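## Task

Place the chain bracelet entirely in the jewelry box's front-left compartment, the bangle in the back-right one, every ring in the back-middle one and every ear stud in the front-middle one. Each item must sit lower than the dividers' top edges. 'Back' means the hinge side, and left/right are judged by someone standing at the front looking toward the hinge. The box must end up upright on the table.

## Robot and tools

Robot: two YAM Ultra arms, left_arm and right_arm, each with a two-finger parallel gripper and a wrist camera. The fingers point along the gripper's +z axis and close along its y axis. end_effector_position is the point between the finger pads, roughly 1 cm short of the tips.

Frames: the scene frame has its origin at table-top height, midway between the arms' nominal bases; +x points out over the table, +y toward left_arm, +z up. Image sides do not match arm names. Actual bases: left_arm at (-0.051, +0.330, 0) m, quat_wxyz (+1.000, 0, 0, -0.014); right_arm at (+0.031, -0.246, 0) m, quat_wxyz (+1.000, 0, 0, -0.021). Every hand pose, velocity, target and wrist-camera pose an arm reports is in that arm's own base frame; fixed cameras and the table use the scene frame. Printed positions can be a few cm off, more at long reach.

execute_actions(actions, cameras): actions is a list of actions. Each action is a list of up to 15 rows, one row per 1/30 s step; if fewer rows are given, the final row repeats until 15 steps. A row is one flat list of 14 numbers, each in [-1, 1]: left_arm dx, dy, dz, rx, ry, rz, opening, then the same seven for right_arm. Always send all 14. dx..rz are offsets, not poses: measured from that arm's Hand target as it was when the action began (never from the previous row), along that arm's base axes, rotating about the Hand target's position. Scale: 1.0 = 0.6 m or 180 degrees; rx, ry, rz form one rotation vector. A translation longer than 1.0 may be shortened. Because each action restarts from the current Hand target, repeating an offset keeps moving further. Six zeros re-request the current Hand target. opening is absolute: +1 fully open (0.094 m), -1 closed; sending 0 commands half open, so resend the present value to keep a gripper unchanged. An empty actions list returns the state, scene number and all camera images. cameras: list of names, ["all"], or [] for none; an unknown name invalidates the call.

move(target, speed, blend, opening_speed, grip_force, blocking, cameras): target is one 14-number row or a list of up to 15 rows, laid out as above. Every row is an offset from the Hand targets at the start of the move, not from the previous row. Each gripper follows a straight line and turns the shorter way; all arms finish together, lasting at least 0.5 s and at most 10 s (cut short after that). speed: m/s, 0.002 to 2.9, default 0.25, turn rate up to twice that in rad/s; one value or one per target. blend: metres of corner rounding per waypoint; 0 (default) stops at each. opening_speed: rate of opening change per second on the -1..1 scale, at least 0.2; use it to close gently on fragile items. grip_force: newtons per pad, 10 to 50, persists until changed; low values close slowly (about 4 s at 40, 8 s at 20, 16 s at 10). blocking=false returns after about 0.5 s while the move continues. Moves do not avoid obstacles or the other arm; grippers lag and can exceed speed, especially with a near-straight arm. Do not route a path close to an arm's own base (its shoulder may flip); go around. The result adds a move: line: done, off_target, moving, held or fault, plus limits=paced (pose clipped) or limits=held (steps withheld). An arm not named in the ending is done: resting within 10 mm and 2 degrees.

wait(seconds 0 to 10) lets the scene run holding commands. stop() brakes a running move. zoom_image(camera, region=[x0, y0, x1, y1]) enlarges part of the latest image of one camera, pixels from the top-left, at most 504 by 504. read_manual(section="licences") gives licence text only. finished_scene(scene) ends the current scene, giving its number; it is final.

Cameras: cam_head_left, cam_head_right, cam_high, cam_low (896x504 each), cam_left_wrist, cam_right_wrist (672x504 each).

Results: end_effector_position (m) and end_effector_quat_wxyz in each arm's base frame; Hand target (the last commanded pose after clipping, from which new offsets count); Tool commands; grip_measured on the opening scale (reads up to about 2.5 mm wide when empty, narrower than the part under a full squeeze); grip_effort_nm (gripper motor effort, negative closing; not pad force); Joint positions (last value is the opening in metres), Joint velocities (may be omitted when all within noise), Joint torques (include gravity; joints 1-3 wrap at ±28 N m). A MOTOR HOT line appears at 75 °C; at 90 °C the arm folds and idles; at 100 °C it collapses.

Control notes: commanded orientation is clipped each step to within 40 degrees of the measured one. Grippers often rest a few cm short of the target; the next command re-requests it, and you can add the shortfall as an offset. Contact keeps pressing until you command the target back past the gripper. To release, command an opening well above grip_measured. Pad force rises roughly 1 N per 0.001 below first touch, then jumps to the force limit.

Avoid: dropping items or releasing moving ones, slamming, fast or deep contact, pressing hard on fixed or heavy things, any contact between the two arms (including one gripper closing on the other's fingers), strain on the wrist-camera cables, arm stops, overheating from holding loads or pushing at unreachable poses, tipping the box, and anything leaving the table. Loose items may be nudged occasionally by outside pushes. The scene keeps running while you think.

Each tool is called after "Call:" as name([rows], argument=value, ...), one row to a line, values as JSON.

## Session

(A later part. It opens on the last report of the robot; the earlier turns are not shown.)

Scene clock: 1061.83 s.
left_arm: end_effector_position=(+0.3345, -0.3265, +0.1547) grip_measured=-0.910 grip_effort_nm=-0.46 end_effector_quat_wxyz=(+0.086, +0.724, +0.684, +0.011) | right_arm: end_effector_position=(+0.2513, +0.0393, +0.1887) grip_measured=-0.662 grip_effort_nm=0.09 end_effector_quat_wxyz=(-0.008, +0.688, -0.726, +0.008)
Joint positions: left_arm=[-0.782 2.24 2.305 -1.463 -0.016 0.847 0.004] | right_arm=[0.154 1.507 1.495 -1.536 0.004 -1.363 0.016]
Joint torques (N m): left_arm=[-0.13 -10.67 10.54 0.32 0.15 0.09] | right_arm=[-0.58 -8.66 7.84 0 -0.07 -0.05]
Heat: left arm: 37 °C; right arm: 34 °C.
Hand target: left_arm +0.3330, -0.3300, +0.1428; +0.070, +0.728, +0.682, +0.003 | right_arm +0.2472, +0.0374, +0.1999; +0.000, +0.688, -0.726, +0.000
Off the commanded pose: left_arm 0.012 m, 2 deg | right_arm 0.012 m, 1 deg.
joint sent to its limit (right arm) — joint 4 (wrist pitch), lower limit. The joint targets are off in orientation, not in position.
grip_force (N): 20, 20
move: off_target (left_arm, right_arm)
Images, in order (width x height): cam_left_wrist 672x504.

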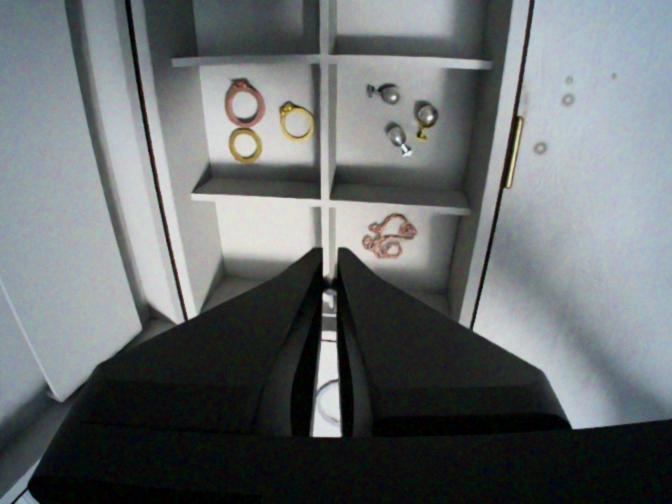

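Call:
move([
  [-0.0012, -0.0157, -0.02, 0, 0, 0, -0.97, 0, 0, 0, 0, 0, 0, -0.66],
  [-0.0012, -0.0157, -0.142, 0, 0, 0, -0.97, 0, 0, 0, 0, 0, 0, -0.66],
], speed=[0.08, 0.06], blend=[0.01, 0], cameras=["cam_left_wrist"])

Scene clock: 1099.57 s.
left_arm: end_effector_position=(+0.3370, -0.3383, +0.0688) grip_measured=-0.910 grip_effort_nm=-0.46 end_effector_quat_wxyz=(+0.081, +0.728, +0.680, +0.010) | right_arm: end_effector_position=(+0.2513, +0.0393, +0.1887) grip_measured=-0.662 grip_effort_nm=0.09 end_effector_quat_wxyz=(-0.008, +0.688, -0.726, +0.008)
Joint positions: left_arm=[-0.795 2.246 1.972 -1.134 -0.016 0.845 0.004] | right_arm=[0.154 1.507 1.495 -1.536 0.004 -1.363 0.016]
Joint torques (N m): left_arm=[-0.25 -12.88 7.38 0.54 0.12 -0.06] | right_arm=[-0.58 -8.69 7.88 0.01 -0.06 -0.05]
Heat: left arm: 37 °C; right arm: 34 °C.
Hand target: left_arm +0.3323, -0.3395, +0.0578; +0.070, +0.728, +0.682, +0.003 | right_arm +0.2472, +0.0374, +0.1999; +0.000, +0.688, -0.726, +0.000
Off the commanded pose: left_arm 0.012 m, 2 deg | right_arm 0.012 m, 1 deg.
joint sent to its limit (right arm) — joint 4 (wrist pitch), lower limit. The joint targets are off in orientation, not in position.
grip_force (N): 20, 20
move: off_target (left_arm, right_arm); blend cut to 0.0077 m at target 1
Images, in order (width x height): cam_left_wrist 672x504.

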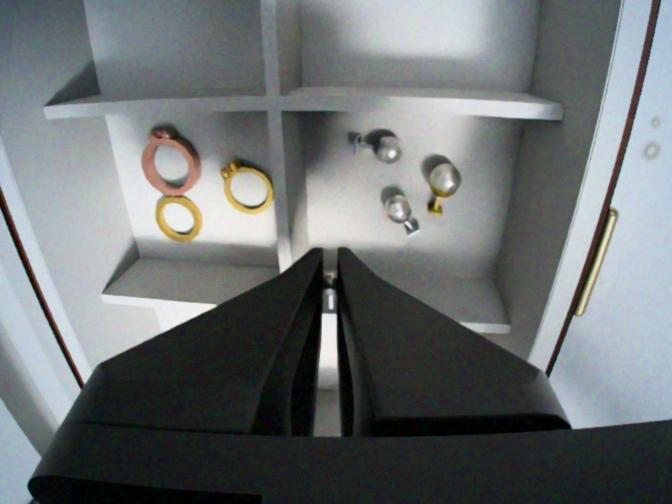

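Call:
move([
  [-0.0033, -0.0067, -0.01, 0, 0, 0, -0.97, 0, 0, 0, 0, 0, 0, -0.66],
  [-0.0033, -0.0067, -0.05, 0, 0, 0, -0.97, 0, 0, 0, 0, 0, 0, -0.66],
], speed=0.03, blend=[0.004, 0], cameras=["cam_left_wrist"])

Scene clock: 1125.23 s.
left_arm: end_effector_position=(+0.3373, -0.3433, +0.0487) grip_measured=-0.910 grip_effort_nm=-0.46 end_effector_quat_wxyz=(+0.092, +0.727, +0.681, +0.009) | right_arm: end_effector_position=(+0.2513, +0.0393, +0.1887) grip_measured=-0.662 grip_effort_nm=0.09 end_effector_quat_wxyz=(-0.008, +0.688, -0.726, +0.008)
Joint positions: left_arm=[-0.802 2.246 1.889 -1.029 -0.016 0.836 0.004] | right_arm=[0.154 1.507 1.495 -1.536 0.004 -1.363 0.016]
Joint torques (N m): left_arm=[-0.53 -11.11 7.36 0.58 0.1 -0.04] | right_arm=[-0.64 -8.69 7.9 0.01 -0.07 -0.04]
Heat: left arm: 38 °C; right arm: 34 °C.
Hand target: left_arm +0.3304, -0.3435, +0.0278; +0.070, +0.728, +0.682, +0.003 | right_arm +0.2472, +0.0374, +0.1999; +0.000, +0.688, -0.726, +0.000
Off the commanded pose: left_arm 0.022 m, 3 deg | right_arm 0.012 m, 1 deg.
joint sent to its limit (right arm) — joint 4 (wrist pitch), lower limit. The joint targets are off in orientation, not in position.
grip_force (N): 20, 20
move: off_target (left_arm, right_arm); blend cut to 0.0038 m at target 1
Images, in order (width x height): cam_left_wrist 672x504.

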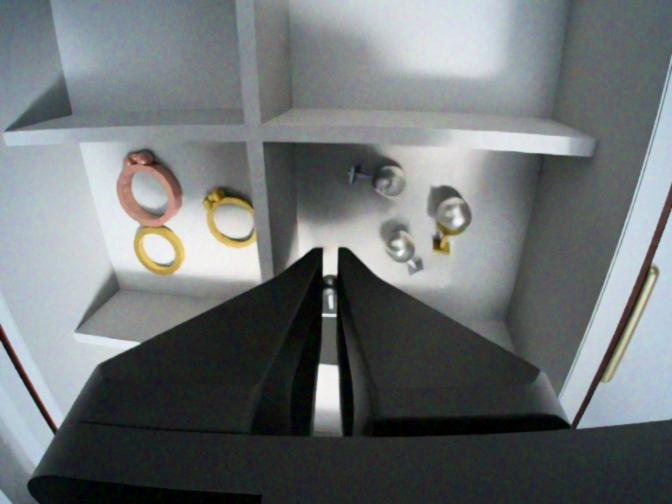

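Call:
move(target=[-0.004, 0.0, -0.018, 0, 0, 0, -0.97, 0, 0, 0, 0, 0, 0, -0.66], speed=0.03, cameras=[])

Scene clock: 1138.67 s.
left_arm: end_effector_position=(+0.3352, -0.3438, +0.0386) grip_measured=-0.910 grip_effort_nm=-0.46 end_effector_quat_wxyz=(+0.092, +0.727, +0.681, +0.009) | right_arm: end_effector_position=(+0.2513, +0.0393, +0.1887) grip_measured=-0.662 grip_effort_nm=0.08 end_effector_quat_wxyz=(-0.008, +0.688, -0.726, +0.008)
Joint positions: left_arm=[-0.806 2.246 1.848 -0.987 -0.016 0.832 0.004] | right_arm=[0.154 1.507 1.495 -1.536 0.004 -1.363 0.016]
Joint torques (N m): left_arm=[-0.59 -11.11 7.3 0.56 0.1 -0.05] | right_arm=[-0.62 -8.69 7.87 0.02 -0.06 -0.04]
Heat: left arm: 38 °C; right arm: 34 °C.
Hand target: left_arm +0.3279, -0.3435, +0.0170; +0.070, +0.728, +0.682, +0.003 | right_arm +0.2472, +0.0374, +0.1999; +0.000, +0.688, -0.726, +0.000
Off the commanded pose: left_arm 0.023 m, 3 deg | right_arm 0.012 m, 1 deg.
joint sent to its limit (right arm) — joint 4 (wrist pitch), lower limit. The joint targets are off in orientation, not in position.
grip_force (N): 20, 20
move: off_target (left_arm, right_arm)
No camera images: "cameras" was empty.

Call:
move(target=[0.0, 0.0, -0.007, 0, 0, 0, -0.97, 0, 0, 0, 0, 0, 0, -0.66], speed=0.03, cameras=["cam_left_wrist"])

Scene clock: 1144.63 s.
left_arm: end_effector_position=(+0.3357, -0.3443, +0.0363) grip_measured=-0.910 grip_effort_nm=-0.46 end_effector_quat_wxyz=(+0.095, +0.727, +0.680, +0.009) | right_arm: end_effector_position=(+0.2513, +0.0393, +0.1887) grip_measured=-0.662 grip_effort_nm=0.08 end_effector_quat_wxyz=(-0.008, +0.688, -0.726, +0.008)
Joint positions: left_arm=[-0.806 2.246 1.838 -0.973 -0.016 0.832 0.004] | right_arm=[0.154 1.507 1.495 -1.536 0.004 -1.363 0.016]
Joint torques (N m): left_arm=[-0.51 -10.77 7.21 0.58 0.1 -0.03] | right_arm=[-0.64 -8.7 7.88 0 -0.07 -0.05]
Heat: left arm: 38 °C; right arm: 34 °C.
Hand target: left_arm +0.3279, -0.3435, +0.0128; +0.070, +0.728, +0.682, +0.003 | right_arm +0.2472, +0.0374, +0.1999; +0.000, +0.688, -0.726, +0.000
Off the commanded pose: left_arm 0.025 m, 3 deg | right_arm 0.012 m, 1 deg.
joint sent to its limit (right arm) — joint 4 (wrist pitch), lower limit. The joint targets are off in orientation, not in position.
grip_force (N): 20, 20
move: off_target (left_arm, right_arm)
Images, in order (width x height): cam_left_wrist 672x504.

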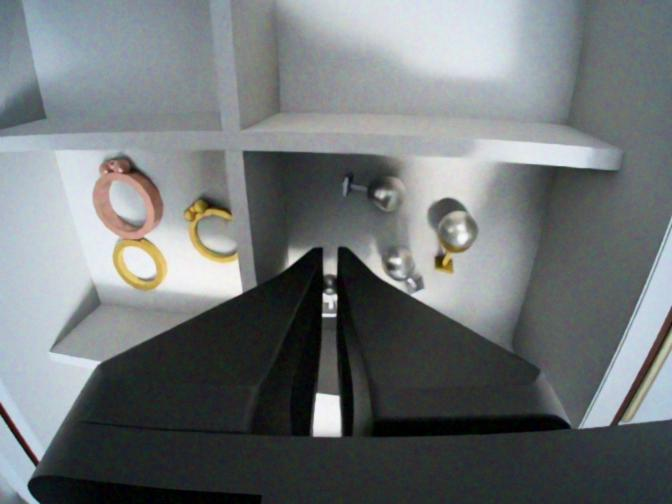

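Call:
move([
  [0.0113, -0.0008, 0.0253, 0, 0, 0, -0.8, 0, 0, 0, 0, 0, 0, -0.66],
  [0.0152, -0.0042, 0.162, 0, 0, 0, -0.8, 0, 0, 0, 0, 0, 0, -0.66],
  [0.0152, -0.0042, 0.34, 0, 0, 0, -0.8, 0, 0, 0, 0, 0, 0, -0.66],
], speed=[0.03, 0.05, 0.12], blend=[0, 0.01, 0], opening_speed=0.2, cameras=["cam_left_wrist"])

Scene clock: 1156.77 s.
left_arm: end_effector_position=(+0.3403, -0.3490, +0.1936) grip_measured=-0.802 grip_effort_nm=0.14 end_effector_quat_wxyz=(+0.138, +0.723, +0.677, +0.010) | right_arm: end_effector_position=(+0.2513, +0.0393, +0.1887) grip_measured=-0.662 grip_effort_nm=0.08 end_effector_quat_wxyz=(-0.008, +0.688, -0.726, +0.008)
Joint positions: left_arm=[-0.806 2.31 2.571 -1.555 -0.016 0.832 0.009] | right_arm=[0.154 1.507 1.495 -1.536 0.004 -1.363 0.016]
Joint torques (N m): left_arm=[0.4 -17.58 9.85 0.53 0.11 0.05] | right_arm=[-0.59 -8.69 7.88 0.01 -0.07 -0.05]
Heat: left arm: 37 °C; right arm: 34 °C.
Hand target: left_arm +0.3370, -0.3460, +0.2166; +0.070, +0.728, +0.682, +0.003 | right_arm +0.2472, +0.0374, +0.1999; +0.000, +0.688, -0.726, +0.000
Off the commanded pose: left_arm 0.024 m, 8 deg | right_arm 0.012 m, 1 deg.
joint sent to its limit (left arm) — joint 4 (wrist pitch), lower limit. The joint targets are off in orientation, not in position.
joint sent to its limit (right arm) — joint 4 (wrist pitch), lower limit. The joint targets are off in orientation, not in position.
grip_force (N): 20, 20
move: off_target (left_arm, right_arm)
Images, in order (width x height): cam_left_wrist 672x504.

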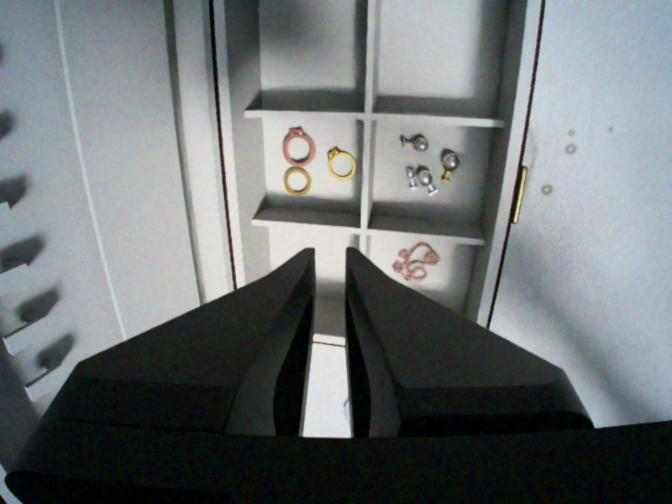

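Call:
move([
  [-0.305, 0.8833, 0.039, 0, 0, 0.528, -0.8, 0, 0, 0, 0, 0, 0, -0.66],
  [-0.305, 0.8833, 0.039, 0, 0, 0.528, -0.8, 0.038, 0.171, 0, 0, 0, 0, -0.66],
], speed=[0.25, 0.12], blend=[0.05, 0], cameras=["cam_right_wrist", "cam_high"])

Scene clock: 1183.00 s.
left_arm: end_effector_position=(+0.1522, +0.1832, +0.2369) grip_measured=-0.802 grip_effort_nm=0.14 end_effector_quat_wxyz=(+0.063, -0.012, +0.995, +0.083) | right_arm: end_effector_position=(+0.2668, +0.1363, +0.1956) grip_measured=-0.662 grip_effort_nm=0.08 end_effector_quat_wxyz=(-0.023, +0.689, -0.724, +0.009)
Joint positions: left_arm=[0.862 1.335 1.532 -1.561 -0.015 0.84 0.009] | right_arm=[0.471 1.66 1.678 -1.539 0.004 -1.051 0.016]
Joint torques (N m): left_arm=[0.5 -4 10.07 0.48 0.12 0.09] | right_arm=[0.29 -5.78 10.14 0.07 -0.06 0.09]
Heat: left arm: 42 °C; right arm: 34 °C.
Hand target: left_arm +0.1540, +0.1839, +0.2401; +0.045, -0.011, +0.997, +0.054 | right_arm +0.2700, +0.1400, +0.2000; +0.000, +0.688, -0.726, +0.000
Off the commanded pose: left_arm 0.004 m, 4 deg | right_arm 0.007 m, 3 deg.
joint sent to its limit (left arm) — joint 4 (wrist pitch), lower limit. The joint targets are off in orientation, not in position.
joint sent to its limit (right arm) — joint 4 (wrist pitch), lower limit. The joint targets are off in orientation, not in position.
grip_force (N): 20, 20
move: off_target (left_arm, right_arm)
Images, in order (width x height): cam_high 896x504, cam_right_wrist 672x504.

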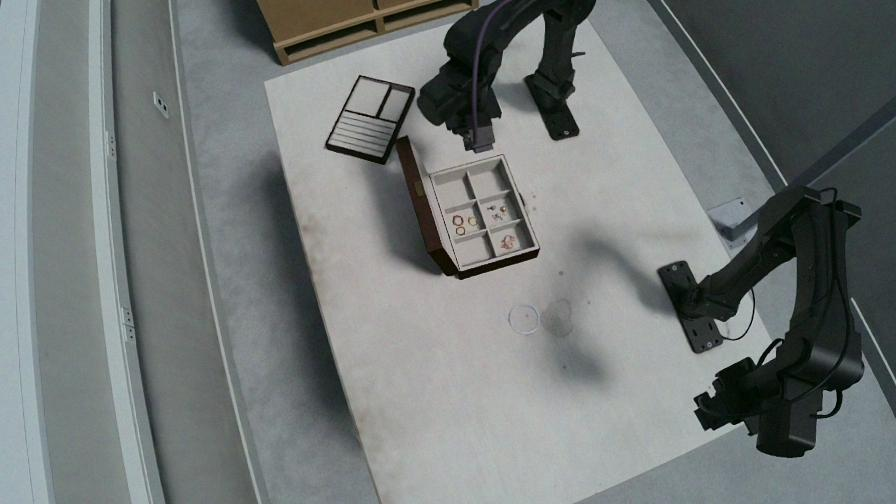

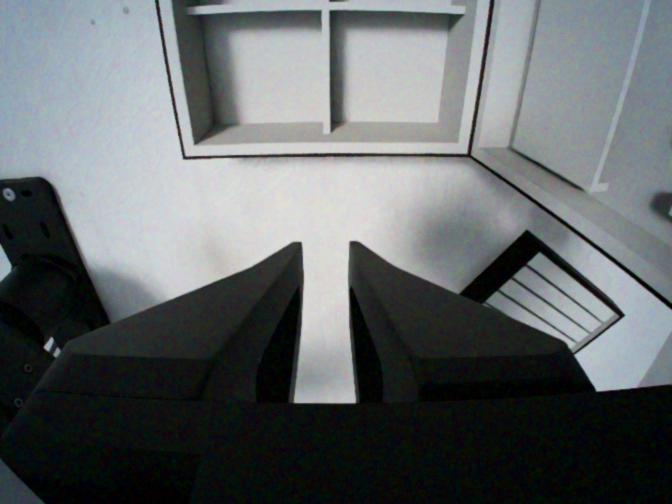

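Call:
move(target=[0, 0, 0, 0, 0, 0, -0.8, 0.05, 0.0833, -0.0833, 0.0281, -0.1091, 0.1925, -0.66], speed=0.18, cameras=["cam_right_wrist"])

Scene clock: 1216.60 s.
left_arm: end_effector_position=(+0.1522, +0.1832, +0.2369) grip_measured=-0.802 grip_effort_nm=0.14 end_effector_quat_wxyz=(+0.063, -0.012, +0.995, +0.083) | right_arm: end_effector_position=(+0.3054, +0.1874, +0.1427) grip_measured=-0.662 grip_effort_nm=0.08 end_effector_quat_wxyz=(-0.135, +0.860, -0.486, +0.083)
Joint positions: left_arm=[0.862 1.335 1.532 -1.561 -0.015 0.84 0.009] | right_arm=[0.555 1.601 1.353 -1.006 0.014 -1.561 0.016]
Joint torques (N m): left_arm=[0.65 -4.05 10.22 0.48 0.12 0.09] | right_arm=[0.65 -11.14 5.56 0.79 -0.18 -0.05]
Heat: left arm: 38 °C; right arm: 35 °C.
Hand target: left_arm +0.1540, +0.1839, +0.2401; +0.045, -0.011, +0.997, +0.054 | right_arm +0.3000, +0.1899, +0.1500; -0.152, +0.861, -0.478, +0.084
Off the commanded pose: left_arm 0.004 m, 4 deg | right_arm 0.009 m, 2 deg.
joint sent to its limit (left arm) — joint 4 (wrist pitch), lower limit. The joint targets are off in orientation, not in position.
grip_force (N): 20, 20
move: off_target (left_arm)
Images, in order (width x height): cam_right_wrist 672x504.

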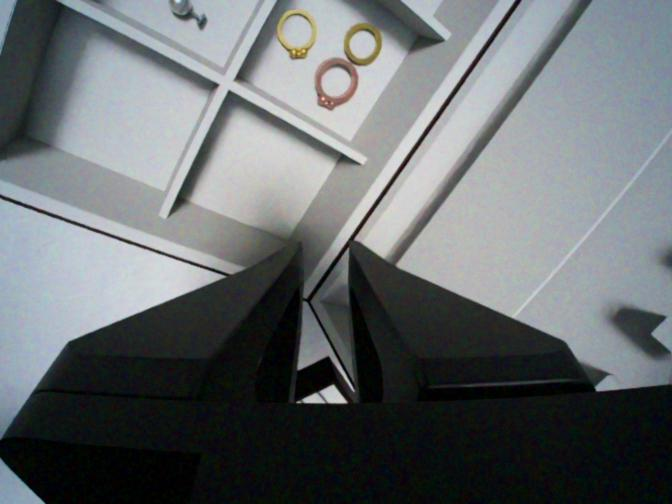

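Call:
move(target=[0, 0, 0, 0, 0, 0, -0.8, -0.0933, 0.4485, -0.05, 0, 0, 0.1667, -0.6], speed=0.18, cameras=["cam_right_wrist"])

Scene clock: 1281.87 s.
left_arm: end_effector_position=(+0.1522, +0.1832, +0.2369) grip_measured=-0.802 grip_effort_nm=0.14 end_effector_quat_wxyz=(+0.063, -0.012, +0.995, +0.083) | right_arm: end_effector_position=(+0.2445, +0.4552, +0.1261) grip_measured=-0.602 grip_effort_nm=0.08 end_effector_quat_wxyz=(-0.176, +0.953, -0.242, +0.049)
Joint positions: left_arm=[0.862 1.335 1.532 -1.561 -0.015 0.84 0.009] | right_arm=[1.079 2.203 2.076 -1.075 0.01 -1.566 0.019]
Joint torques (N m): left_arm=[0.61 -3.99 10.13 0.45 0.13 0.08] | right_arm=[0.05 -10.25 11.06 0.58 -0.15 -0.03]
Heat: left arm: 38 °C; right arm: 34 °C.
Hand target: left_arm +0.1540, +0.1839, +0.2401; +0.045, -0.011, +0.997, +0.054 | right_arm +0.2440, +0.4590, +0.1199; -0.168, +0.956, -0.238, +0.042
Off the commanded pose: left_arm 0.004 m, 4 deg | right_arm 0.007 m, 1 deg.
joint sent to its limit (left arm) — joint 4 (wrist pitch), lower limit. The joint targets are off in orientation, not in position.
grip_force (N): 20, 20
move: off_target (left_arm)
Images, in order (width x height): cam_right_wrist 672x504.

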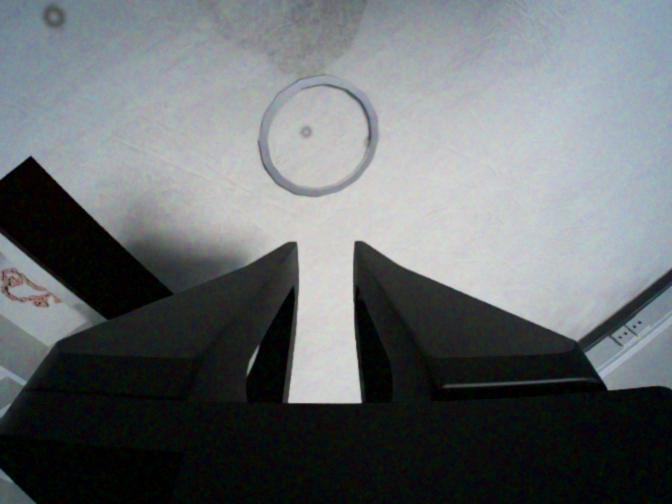

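Call:
move(target=[0, 0, 0, 0, 0, 0, -0.8, 0.0307, 0.0822, -0.1, 0, 0, 0.004, -0.6], speed=0.1, cameras=["cam_right_wrist"])

Scene clock: 1312.30 s.
left_arm: end_effector_position=(+0.1522, +0.1832, +0.2369) grip_measured=-0.802 grip_effort_nm=0.14 end_effector_quat_wxyz=(+0.063, -0.012, +0.995, +0.083) | right_arm: end_effector_position=(+0.2663, +0.5014, +0.0679) grip_measured=-0.602 grip_effort_nm=0.08 end_effector_quat_wxyz=(-0.171, +0.954, -0.240, +0.047)
Joint positions: left_arm=[0.862 1.335 1.532 -1.561 -0.015 0.84 0.009] | right_arm=[1.084 2.485 2.335 -1.064 0.01 -1.567 0.019]
Joint torques (N m): left_arm=[0.7 -4.03 10.3 0.47 0.14 0.11] | right_arm=[0.7 -12.08 10.97 0.66 -0.14 -0.03]
Heat: left arm: 38 °C; right arm: 37 °C.
Hand target: left_arm +0.1540, +0.1839, +0.2401; +0.045, -0.011, +0.997, +0.054 | right_arm +0.2624, +0.5084, +0.0600; -0.169, +0.957, -0.232, +0.041
Off the commanded pose: left_arm 0.004 m, 4 deg | right_arm 0.011 m, 1 deg.
joint sent to its limit (left arm) — joint 4 (wrist pitch), lower limit. The joint targets are off in orientation, not in position.
grip_force (N): 20, 20
move: off_target (left_arm, right_arm)
Images, in order (width x height): cam_right_wrist 672x504.

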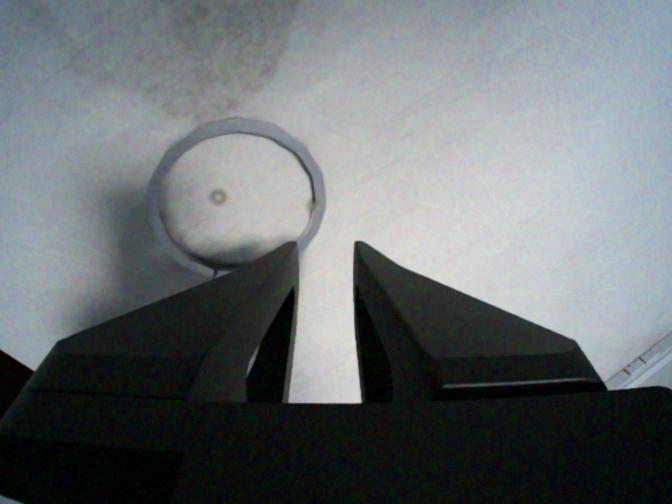

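Call:
move(target=[0, 0, 0, 0, 0, 0, -0.8, 0.001, 0.0225, -0.04, 0, 0, 0.003, -0.6], speed=0.06, cameras=["cam_right_wrist"])

Scene clock: 1333.43 s.
left_arm: end_effector_position=(+0.1522, +0.1832, +0.2369) grip_measured=-0.802 grip_effort_nm=0.14 end_effector_quat_wxyz=(+0.063, -0.012, +0.995, +0.083) | right_arm: end_effector_position=(+0.2659, +0.5124, +0.0440) grip_measured=-0.602 grip_effort_nm=0.09 end_effector_quat_wxyz=(-0.165, +0.957, -0.236, +0.045)
Joint positions: left_arm=[0.862 1.335 1.532 -1.561 -0.015 0.84 0.009] | right_arm=[1.093 2.564 2.391 -1.054 0.01 -1.567 0.019]
Joint torques (N m): left_arm=[0.59 -3.97 10.13 0.46 0.15 0.11] | right_arm=[0.68 -12.37 10.95 0.79 -0.14 -0.03]
Heat: left arm: 38 °C; right arm: 36 °C.
Hand target: left_arm +0.1540, +0.1839, +0.2401; +0.045, -0.011, +0.997, +0.054 | right_arm +0.2632, +0.5218, +0.0359; -0.169, +0.958, -0.228, +0.040
Off the commanded pose: left_arm 0.004 m, 4 deg | right_arm 0.013 m, 1 deg.
joint sent to its limit (left arm) — joint 4 (wrist pitch), lower limit. The joint targets are off in orientation, not in position.
grip_force (N): 20, 20
move: off_target (left_arm, right_arm)
Images, in order (width x height): cam_right_wrist 672x504.

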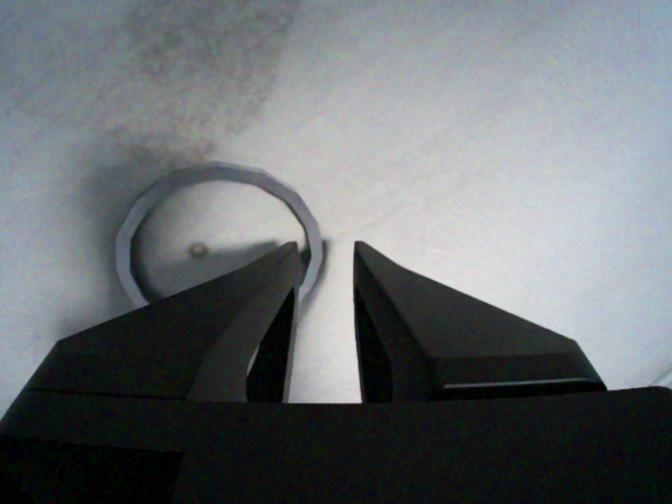

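Call:
move(target=[0, 0, 0, 0, 0, 0, -0.8, 0.0, 0.0, -0.035, 0, 0, 0.0, -0.6], speed=0.04, cameras=["cam_right_wrist"])

Scene clock: 1356.63 s.
left_arm: end_effector_position=(+0.1522, +0.1832, +0.2369) grip_measured=-0.802 grip_effort_nm=0.14 end_effector_quat_wxyz=(+0.063, -0.012, +0.995, +0.083) | right_arm: end_effector_position=(+0.2708, +0.5219, +0.0395) grip_measured=-0.602 grip_effort_nm=0.08 end_effector_quat_wxyz=(-0.186, +0.953, -0.235, +0.050)
Joint positions: left_arm=[0.862 1.335 1.532 -1.561 -0.015 0.84 0.009] | right_arm=[1.093 2.564 2.358 -0.977 0.01 -1.567 0.019]
Joint torques (N m): left_arm=[0.46 -4.03 10.14 0.45 0.14 0.1] | right_arm=[0.68 -12.72 5.98 0.91 -0.15 -0.02]
Heat: left arm: 39 °C; right arm: 36 °C.
Hand target: left_arm +0.1540, +0.1839, +0.2401; +0.045, -0.011, +0.997, +0.054 | right_arm +0.2631, +0.5218, +0.0149; -0.169, +0.958, -0.228, +0.040
Off the commanded pose: left_arm 0.004 m, 4 deg | right_arm 0.026 m, 3 deg.
joint sent to its limit (left arm) — joint 4 (wrist pitch), lower limit. The joint targets are off in orientation, not in position.
grip_force (N): 20, 20
move: off_target (left_arm, right_arm)
Images, in order (width x height): cam_right_wrist 672x504.

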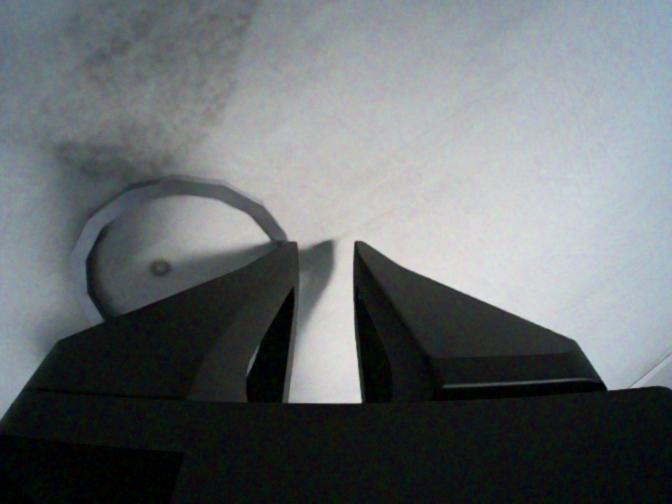

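Call:
move(target=[0, 0, 0, 0, 0, 0, -0.8, 0.0, 0.0, -0.018, 0, 0, 0.0, -0.6], speed=0.03, cameras=["cam_right_wrist"])

Scene clock: 1374.90 s.
left_arm: end_effector_position=(+0.1522, +0.1832, +0.2369) grip_measured=-0.802 grip_effort_nm=0.14 end_effector_quat_wxyz=(+0.063, -0.012, +0.995, +0.083) | right_arm: end_effector_position=(+0.2730, +0.5262, +0.0345) grip_measured=-0.602 grip_effort_nm=0.08 end_effector_quat_wxyz=(-0.196, +0.951, -0.234, +0.052)
Joint positions: left_arm=[0.862 1.335 1.532 -1.561 -0.015 0.84 0.009] | right_arm=[1.093 2.564 2.33 -0.929 0.01 -1.567 0.019]
Joint torques (N m): left_arm=[0.64 -3.92 10.14 0.48 0.12 0.1] | right_arm=[0.66 -12.56 5.12 0.86 -0.15 -0.02]
Heat: left arm: 39 °C; right arm: 35 °C.
Hand target: left_arm +0.1540, +0.1839, +0.2401; +0.045, -0.011, +0.997, +0.054 | right_arm +0.2631, +0.5218, +0.0040; -0.169, +0.958, -0.228, +0.040
Off the commanded pose: left_arm 0.004 m, 4 deg | right_arm 0.032 m, 4 deg.
joint sent to its limit (left arm) — joint 4 (wrist pitch), lower limit. The joint targets are off in orientation, not in position.
grip_force (N): 20, 20
move: off_target (left_arm, right_arm)
Images, in order (width x height): cam_right_wrist 672x504.

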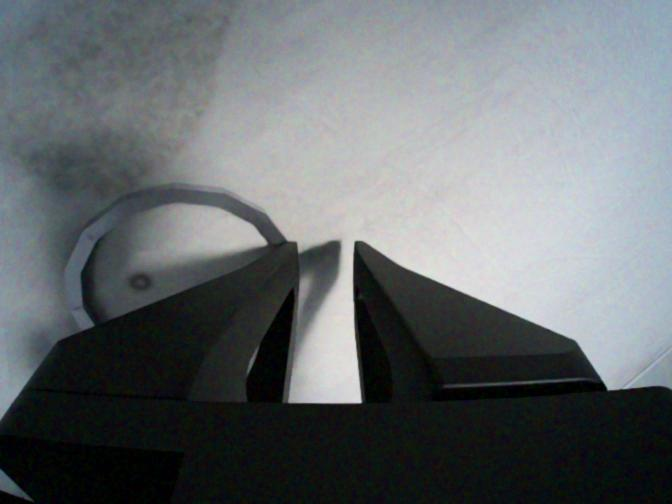

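Call:
move(target=[0, 0, 0, 0, 0, 0, -0.8, -0.0108, -0.0209, -0.0078, -0.0168, 0.0087, 0.0, -0.6], speed=0.03, cameras=["cam_right_wrist"])

Scene clock: 1407.10 s.
left_arm: end_effector_position=(+0.1522, +0.1832, +0.2369) grip_measured=-0.802 grip_effort_nm=0.14 end_effector_quat_wxyz=(+0.063, -0.012, +0.995, +0.083) | right_arm: end_effector_position=(+0.2724, +0.5249, +0.0339) grip_measured=-0.602 grip_effort_nm=0.09 end_effector_quat_wxyz=(-0.193, +0.951, -0.234, +0.052)
Joint positions: left_arm=[0.862 1.335 1.532 -1.561 -0.015 0.84 0.009] | right_arm=[1.093 2.564 2.33 -0.935 0.01 -1.567 0.019]
Joint torques (N m): left_arm=[0.53 -3.82 10.15 0.48 0.13 0.11] | right_arm=[0.62 -12.23 6.02 0.28 -0.15 -0.03]
Heat: left arm: 39 °C; right arm: 36 °C.
Hand target: left_arm +0.1540, +0.1839, +0.2401; +0.045, -0.011, +0.997, +0.054 | right_arm +0.2567, +0.5092, -0.0006; -0.140, +0.963, -0.229, +0.033
Off the commanded pose: left_arm 0.004 m, 4 deg | right_arm 0.041 m, 7 deg.
joint sent to its limit (left arm) — joint 4 (wrist pitch), lower limit. The joint targets are off in orientation, not in position.
grip_force (N): 20, 20
move: off_target (left_arm, right_arm)
Images, in order (width x height): cam_right_wrist 672x504.

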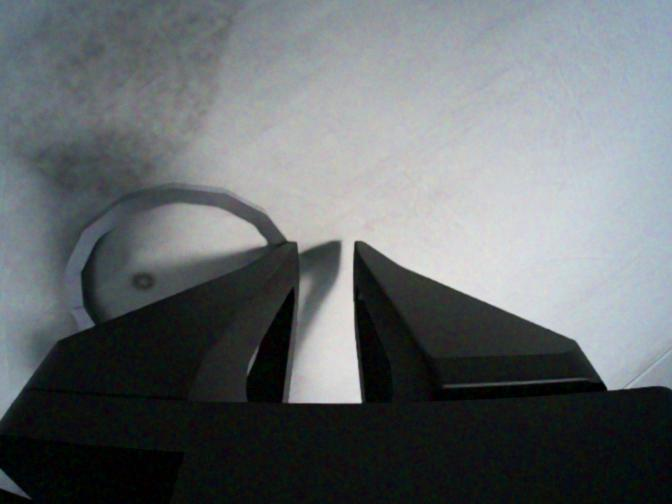

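Call:
move(target=[0, 0, 0, 0, 0, 0, -0.8, -0.0068, -0.0132, -0.0095, -0.0099, 0.0051, 0.0, -0.6], speed=0.03, cameras=["cam_right_wrist"])

Scene clock: 1428.13 s.
left_arm: end_effector_position=(+0.1522, +0.1832, +0.2369) grip_measured=-0.802 grip_effort_nm=0.14 end_effector_quat_wxyz=(+0.063, -0.012, +0.995, +0.083) | right_arm: end_effector_position=(+0.2714, +0.5230, +0.0330) grip_measured=-0.602 grip_effort_nm=0.08 end_effector_quat_wxyz=(-0.189, +0.952, -0.235, +0.050)
Joint positions: left_arm=[0.862 1.335 1.532 -1.561 -0.015 0.84 0.009] | right_arm=[1.093 2.564 2.33 -0.945 0.01 -1.567 0.019]
Joint torques (N m): left_arm=[0.59 -3.89 10.15 0.49 0.12 0.09] | right_arm=[0.62 -12.21 5.16 0.1 -0.16 -0.02]
Heat: left arm: 39 °C; right arm: 36 °C.
Hand target: left_arm +0.1540, +0.1839, +0.2401; +0.045, -0.011, +0.997, +0.054 | right_arm +0.2526, +0.5013, -0.0063; -0.123, +0.965, -0.230, +0.029
Off the commanded pose: left_arm 0.004 m, 4 deg | right_arm 0.049 m, 8 deg.
joint sent to its limit (left arm) — joint 4 (wrist pitch), lower limit. The joint targets are off in orientation, not in position.
grip_force (N): 20, 20
move: off_target (left_arm, right_arm)
Images, in order (width x height): cam_right_wrist 672x504.

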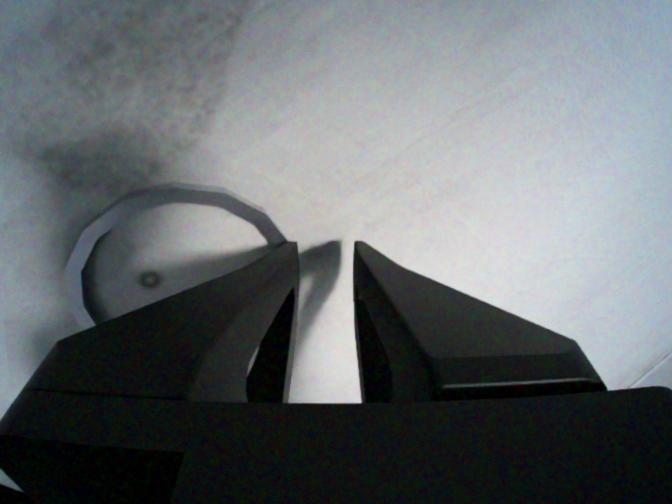

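Call:
move(target=[0, 0, 0, 0, 0, 0, -0.8, -0.0035, -0.0068, -0.0118, -0.0049, 0.0025, 0.0, -0.6], speed=0.03, cameras=["cam_right_wrist"])

Scene clock: 1449.37 s.
left_arm: end_effector_position=(+0.1522, +0.1832, +0.2369) grip_measured=-0.802 grip_effort_nm=0.14 end_effector_quat_wxyz=(+0.063, -0.012, +0.995, +0.083) | right_arm: end_effector_position=(+0.2710, +0.5222, +0.0320) grip_measured=-0.602 grip_effort_nm=0.08 end_effector_quat_wxyz=(-0.187, +0.953, -0.235, +0.050)
Joint positions: left_arm=[0.862 1.335 1.532 -1.561 -0.015 0.84 0.009] | right_arm=[1.093 2.564 2.328 -0.946 0.01 -1.567 0.019]
Joint torques (N m): left_arm=[0.53 -3.95 10.14 0.45 0.13 0.1] | right_arm=[0.64 -12.08 3.58 0.15 -0.16 -0.02]
Heat: left arm: 39 °C; right arm: 36 °C.
Hand target: left_arm +0.1540, +0.1839, +0.2401; +0.045, -0.011, +0.997, +0.054 | right_arm +0.2505, +0.4973, -0.0134; -0.115, +0.966, -0.230, +0.027
Off the commanded pose: left_arm 0.004 m, 4 deg | right_arm 0.056 m, 9 deg.
joint sent to its limit (left arm) — joint 4 (wrist pitch), lower limit. The joint targets are off in orientation, not in position.
grip_force (N): 20, 20
move: off_target (left_arm, right_arm)
Images, in order (width x height): cam_right_wrist 672x504.

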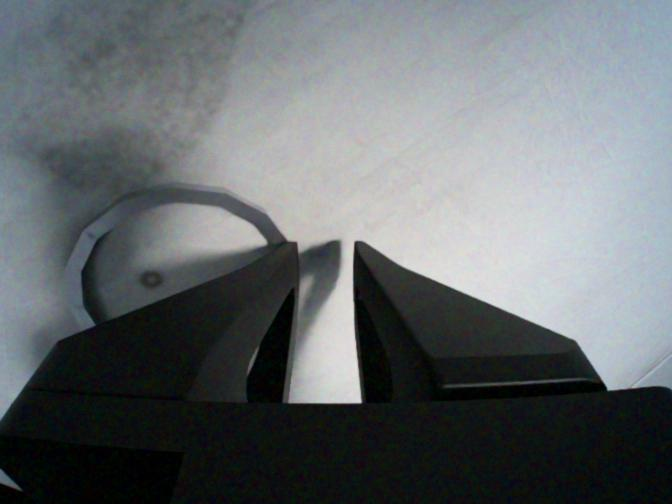

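Call:
move([
  [0, 0, 0, 0, 0, 0, -0.8, 0.0192, 0.038, 0.145, 0.0405, -0.0209, 0.0, -0.6],
  [0, 0, 0, 0, 0, 0, -0.8, 0.011, 0.0218, 0.0357, 0.0217, -0.0112, 0.0, -0.6],
], speed=[0.1, 0.06], blend=[0.0, 0], cameras=["cam_right_wrist"])

Scene clock: 1490.40 s.
left_arm: end_effector_position=(+0.1522, +0.1832, +0.2369) grip_measured=-0.802 grip_effort_nm=0.14 end_effector_quat_wxyz=(+0.063, -0.012, +0.995, +0.083) | right_arm: end_effector_position=(+0.2666, +0.5138, +0.0274) grip_measured=-0.602 grip_effort_nm=0.08 end_effector_quat_wxyz=(-0.168, +0.956, -0.235, +0.046)
Joint positions: left_arm=[0.862 1.335 1.532 -1.561 -0.015 0.84 0.009] | right_arm=[1.093 2.562 2.319 -0.979 0.01 -1.567 0.019]
Joint torques (N m): left_arm=[0.65 -3.99 10.17 0.46 0.14 0.08] | right_arm=[0.7 -14.68 3.62 0.91 -0.14 -0.03]
Heat: left arm: 39 °C; right arm: 37 °C.
Hand target: left_arm +0.1540, +0.1839, +0.2401; +0.045, -0.011, +0.997, +0.054 | right_arm +0.2571, +0.5103, +0.0081; -0.152, +0.961, -0.229, +0.036
Off the commanded pose: left_arm 0.004 m, 4 deg | right_arm 0.022 m, 2 deg.
joint sent to its limit (left arm) — joint 4 (wrist pitch), lower limit. The joint targets are off in orientation, not in position.
grip_force (N): 20, 20
move: off_target (left_arm, right_arm)
Images, in order (width x height): cam_right_wrist 672x504.

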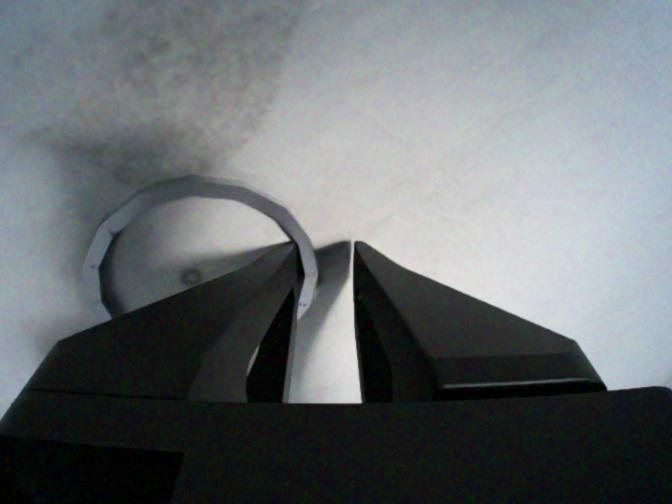

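Call:
move(target=[0, 0, 0, 0, 0, 0, -0.8, -0.001, -0.002, -0.0152, -0.0025, 0.0013, 0.0, -0.6], speed=0.04, cameras=["cam_right_wrist"])

Scene clock: 1497.70 s.
left_arm: end_effector_position=(+0.1522, +0.1832, +0.2369) grip_measured=-0.802 grip_effort_nm=0.14 end_effector_quat_wxyz=(+0.063, -0.012, +0.995, +0.083) | right_arm: end_effector_position=(+0.2666, +0.5137, +0.0268) grip_measured=-0.602 grip_effort_nm=0.08 end_effector_quat_wxyz=(-0.170, +0.956, -0.235, +0.046)
Joint positions: left_arm=[0.862 1.335 1.532 -1.561 -0.015 0.84 0.009] | right_arm=[1.093 2.554 2.302 -0.964 0.01 -1.567 0.019]
Joint torques (N m): left_arm=[0.73 -3.96 10.21 0.47 0.13 0.1] | right_arm=[0.68 -13.6 3.29 0.97 -0.15 -0.01]
Heat: left arm: 39 °C; right arm: 40 °C.
Hand target: left_arm +0.1540, +0.1839, +0.2401; +0.045, -0.011, +0.997, +0.054 | right_arm +0.2565, +0.5091, -0.0011; -0.148, +0.962, -0.229, +0.035
Off the commanded pose: left_arm 0.004 m, 4 deg | right_arm 0.030 m, 3 deg.
joint sent to its limit (left arm) — joint 4 (wrist pitch), lower limit. The joint targets are off in orientation, not in position.
grip_force (N): 20, 20
move: off_target (left_arm, right_arm)
Images, in order (width x height): cam_right_wrist 672x504.

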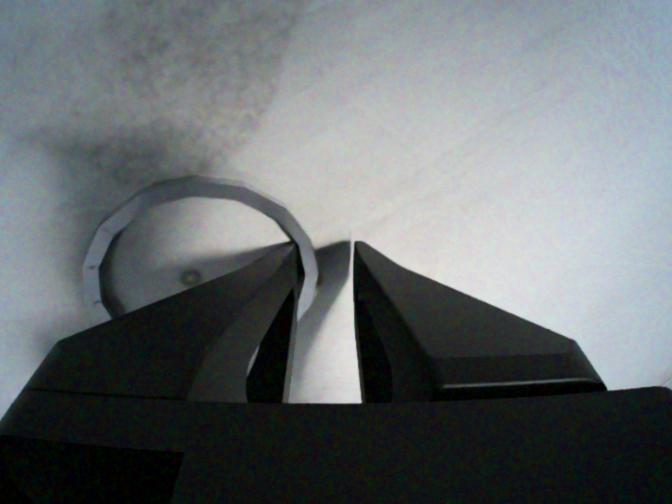

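Call:
zoom_image(camera="cam_right_wrist", region=[60, 150, 380, 340])

Scaled by 1.575 from the camera's 672x504 image, which has a finer 960x720 frame.

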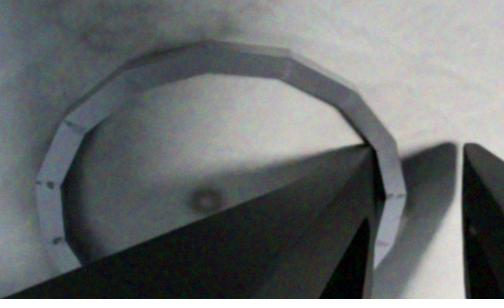

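Call:
move(target=[0, 0, 0, 0, 0, 0, -0.8, 0, 0, 0, 0, 0, 0.0, -0.76], speed=0.04, opening_speed=0.2, cameras=["cam_right_wrist"])

Scene clock: 1523.47 s.
left_arm: end_effector_position=(+0.1522, +0.1832, +0.2369) grip_measured=-0.802 grip_effort_nm=0.14 end_effector_quat_wxyz=(+0.063, -0.012, +0.995, +0.083) | right_arm: end_effector_position=(+0.2674, +0.5152, +0.0265) grip_measured=-0.758 grip_effort_nm=-0.11 end_effector_quat_wxyz=(-0.174, +0.955, -0.235, +0.047)
Joint positions: left_arm=[0.862 1.335 1.532 -1.561 -0.015 0.84 0.009] | right_arm=[1.093 2.554 2.298 -0.953 0.01 -1.567 0.011]
Joint torques (N m): left_arm=[0.61 -4.12 10.15 0.49 0.16 0.08] | right_arm=[0.69 -13.5 3.66 0.86 -0.14 -0.03]
Heat: left arm: 39 °C; right arm: 40 °C.
Hand target: left_arm +0.1540, +0.1839, +0.2401; +0.045, -0.011, +0.997, +0.054 | right_arm +0.2566, +0.5092, -0.0010; -0.148, +0.962, -0.229, +0.035
Off the commanded pose: left_arm 0.004 m, 4 deg | right_arm 0.030 m, 3 deg.
joint sent to its limit (left arm) — joint 4 (wrist pitch), lower limit. The joint targets are off in orientation, not in position.
grip_force (N): 20, 20
move: off_target (left_arm, right_arm)
Images, in order (width x height): cam_right_wrist 672x504.

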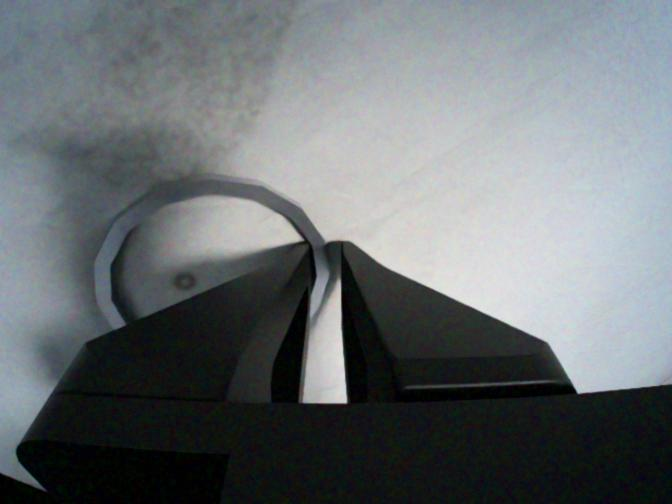

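Call:
move([
  [0, 0, 0, 0, 0, 0, -0.8, 0, 0, -0.0133, 0, 0, 0.0, -0.76],
  [0, 0, 0, 0, 0, 0, -0.8, 0, 0, -0.0133, 0, 0, 0.0, -0.97],
], speed=0.03, opening_speed=0.2, cameras=["cam_right_wrist"])

Scene clock: 1531.63 s.
left_arm: end_effector_position=(+0.1522, +0.1832, +0.2369) grip_measured=-0.802 grip_effort_nm=0.14 end_effector_quat_wxyz=(+0.063, -0.012, +0.995, +0.083) | right_arm: end_effector_position=(+0.2702, +0.5206, +0.0266) grip_measured=-0.887 grip_effort_nm=-0.49 end_effector_quat_wxyz=(-0.189, +0.952, -0.235, +0.051)
Joint positions: left_arm=[0.862 1.335 1.532 -1.561 -0.015 0.84 0.009] | right_arm=[1.093 2.546 2.272 -0.903 0.01 -1.567 0.005]
Joint torques (N m): left_arm=[0.58 -3.9 10.15 0.47 0.12 0.09] | right_arm=[0.68 -12.56 3.93 0.69 -0.15 -0.02]
Heat: left arm: 39 °C; right arm: 40 °C.
Hand target: left_arm +0.1540, +0.1839, +0.2401; +0.045, -0.011, +0.997, +0.054 | right_arm +0.2565, +0.5091, -0.0090; -0.148, +0.962, -0.229, +0.035
Off the commanded pose: left_arm 0.004 m, 4 deg | right_arm 0.040 m, 5 deg.
joint sent to its limit (left arm) — joint 4 (wrist pitch), lower limit. The joint targets are off in orientation, not in position.
grip_force (N): 20, 20
move: off_target (left_arm, right_arm); target 2's new opening was sent with right_arm's hand 0.037 m and 4 deg from that target
Images, in order (width x height): cam_right_wrist 672x504.

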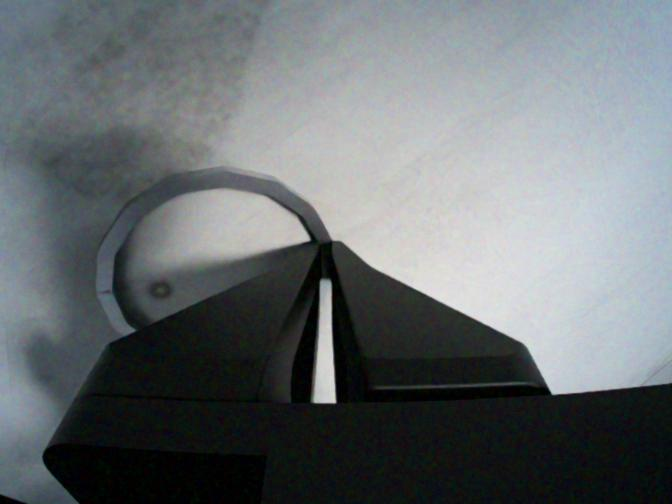

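Call:
move([
  [0, 0, 0, 0, 0, 0, -0.8, 0.0013, 0.003, 0.0983, 0.0123, -0.0064, 0.0, -0.97],
  [0, 0, 0, 0, 0, 0, -0.8, -0.0227, -0.0447, 0.2233, 0.0123, -0.0064, 0.0, -0.97],
], speed=[0.06, 0.1], blend=[0.01, 0], cameras=["cam_right_wrist"])

Scene clock: 1546.40 s.
left_arm: end_effector_position=(+0.1522, +0.1832, +0.2369) grip_measured=-0.802 grip_effort_nm=0.14 end_effector_quat_wxyz=(+0.063, -0.012, +0.995, +0.083) | right_arm: end_effector_position=(+0.2473, +0.4764, +0.0868) grip_measured=-0.889 grip_effort_nm=-0.49 end_effector_quat_wxyz=(-0.135, +0.961, -0.237, +0.038)
Joint positions: left_arm=[0.862 1.335 1.532 -1.561 -0.015 0.84 0.009] | right_arm=[1.093 2.415 2.308 -1.183 0.01 -1.567 0.005]
Joint torques (N m): left_arm=[0.57 -3.95 10.09 0.47 0.12 0.11] | right_arm=[0.7 -19.64 10.59 0.42 -0.14 -0.03]
Heat: left arm: 39 °C; right arm: 41 °C.
Hand target: left_arm +0.1540, +0.1839, +0.2401; +0.045, -0.011, +0.997, +0.054 | right_arm +0.2430, +0.4823, +0.1251; -0.169, +0.958, -0.228, +0.040
Off the commanded pose: left_arm 0.004 m, 4 deg | right_arm 0.039 m, 4 deg.
joint sent to its limit (left arm) — joint 4 (wrist pitch), lower limit. The joint targets are off in orientation, not in position.
grip_force (N): 20, 20
move: off_target (left_arm, right_arm)
Images, in order (width x height): cam_right_wrist 672x504.

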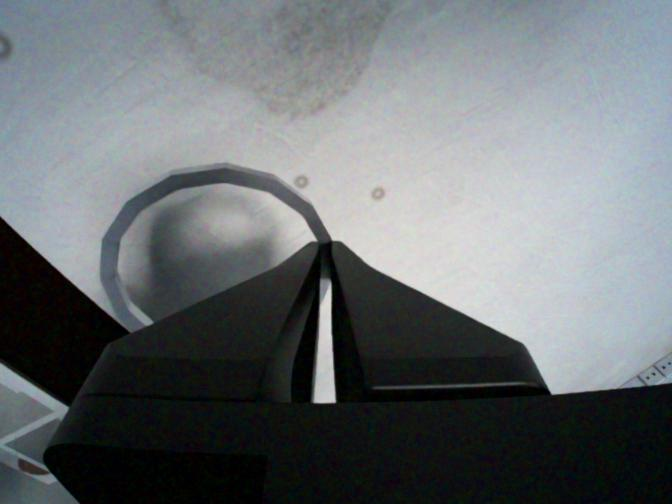

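Call:
move([
  [0, 0, 0, 0, 0, 0, -0.8, 0.0117, -0.0822, 0.1082, 0, 0, -0.0167, -0.97],
  [0, 0, 0, 0, 0, 0, -0.8, 0.09, -0.3088, 0.1248, 0, 0, -0.09, -0.97],
  [0, 0, 0, 0, 0, 0, -0.8, 0.14, -0.4822, 0.0582, 0, 0, -0.1511, -0.97],
], speed=[0.1, 0.13, 0.12], blend=[0.03, 0.04, 0], cameras=["cam_right_wrist", "cam_high"])

Scene clock: 1572.30 s.
left_arm: end_effector_position=(+0.1522, +0.1832, +0.2369) grip_measured=-0.802 grip_effort_nm=0.14 end_effector_quat_wxyz=(+0.063, -0.012, +0.995, +0.083) | right_arm: end_effector_position=(+0.3304, +0.1934, +0.1507) grip_measured=-0.889 grip_effort_nm=-0.49 end_effector_quat_wxyz=(-0.137, +0.879, -0.451, +0.075)
Joint positions: left_arm=[0.862 1.335 1.532 -1.561 -0.015 0.84 0.009] | right_arm=[0.515 1.699 1.493 -1.052 -0.025 -1.675 0.005]
Joint torques (N m): left_arm=[0.46 -4.01 10.03 0.48 0.15 0.07] | right_arm=[-0.25 -12.27 5.7 0.81 -0.23 -0.03]
Heat: left arm: 39 °C; right arm: 51 °C.
Hand target: left_arm +0.1540, +0.1839, +0.2401; +0.045, -0.011, +0.997, +0.054 | right_arm +0.3269, +0.1930, +0.1600; -0.154, +0.878, -0.447, +0.079
Off the commanded pose: left_arm 0.004 m, 4 deg | right_arm 0.010 m, 2 deg.
joint sent to its limit (left arm) — joint 4 (wrist pitch), lower limit. The joint targets are off in orientation, not in position.
grip_force (N): 20, 20
move: off_target (left_arm)
Images, in order (width x height): cam_high 896x504, cam_right_wrist 672x504.

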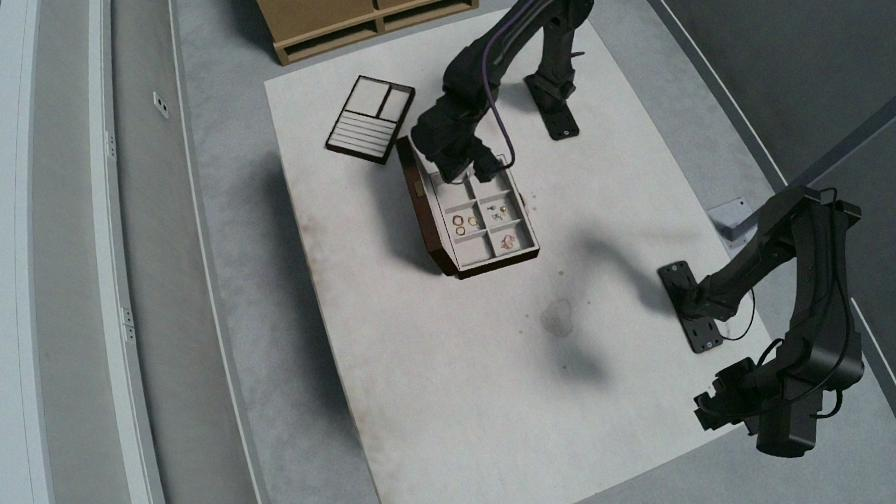

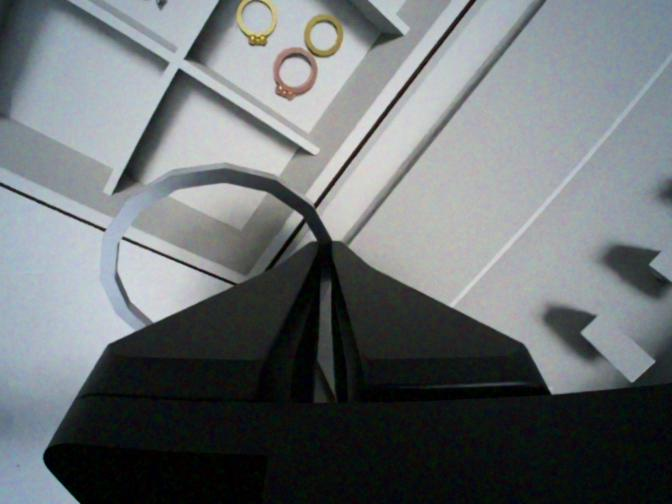

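Call:
move(target=[0, 0, 0, 0, 0, 0, -0.8, 0, 0, -0.0917, 0, 0, 0, -0.97], speed=0.08, cameras=["cam_right_wrist"])

Scene clock: 1620.13 s.
left_arm: end_effector_position=(+0.1522, +0.1832, +0.2369) grip_measured=-0.802 grip_effort_nm=0.14 end_effector_quat_wxyz=(+0.063, -0.012, +0.995, +0.083) | right_arm: end_effector_position=(+0.3293, +0.1929, +0.1012) grip_measured=-0.889 grip_effort_nm=-0.49 end_effector_quat_wxyz=(-0.143, +0.878, -0.450, +0.079)
Joint positions: left_arm=[0.862 1.335 1.532 -1.561 -0.015 0.84 0.009] | right_arm=[0.515 1.694 1.286 -0.835 -0.026 -1.675 0.005]
Joint torques (N m): left_arm=[0.59 -3.97 10.18 0.45 0.1 0.1] | right_arm=[-0.25 -10.59 5.72 0.83 -0.21 -0.03]
Heat: left arm: 39 °C; right arm: 42 °C.
Hand target: left_arm +0.1540, +0.1839, +0.2401; +0.045, -0.011, +0.997, +0.054 | right_arm +0.3270, +0.1931, +0.1049; -0.154, +0.878, -0.447, +0.079
Off the commanded pose: left_arm 0.004 m, 4 deg | right_arm 0.004 m, 1 deg.
joint sent to its limit (left arm) — joint 4 (wrist pitch), lower limit. The joint targets are off in orientation, not in position.
grip_force (N): 20, 20
move: off_target (left_arm)
Images, in order (width x height): cam_right_wrist 672x504.

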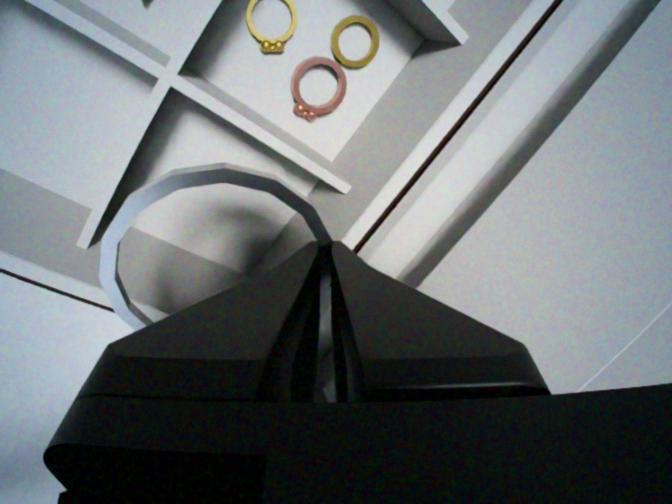

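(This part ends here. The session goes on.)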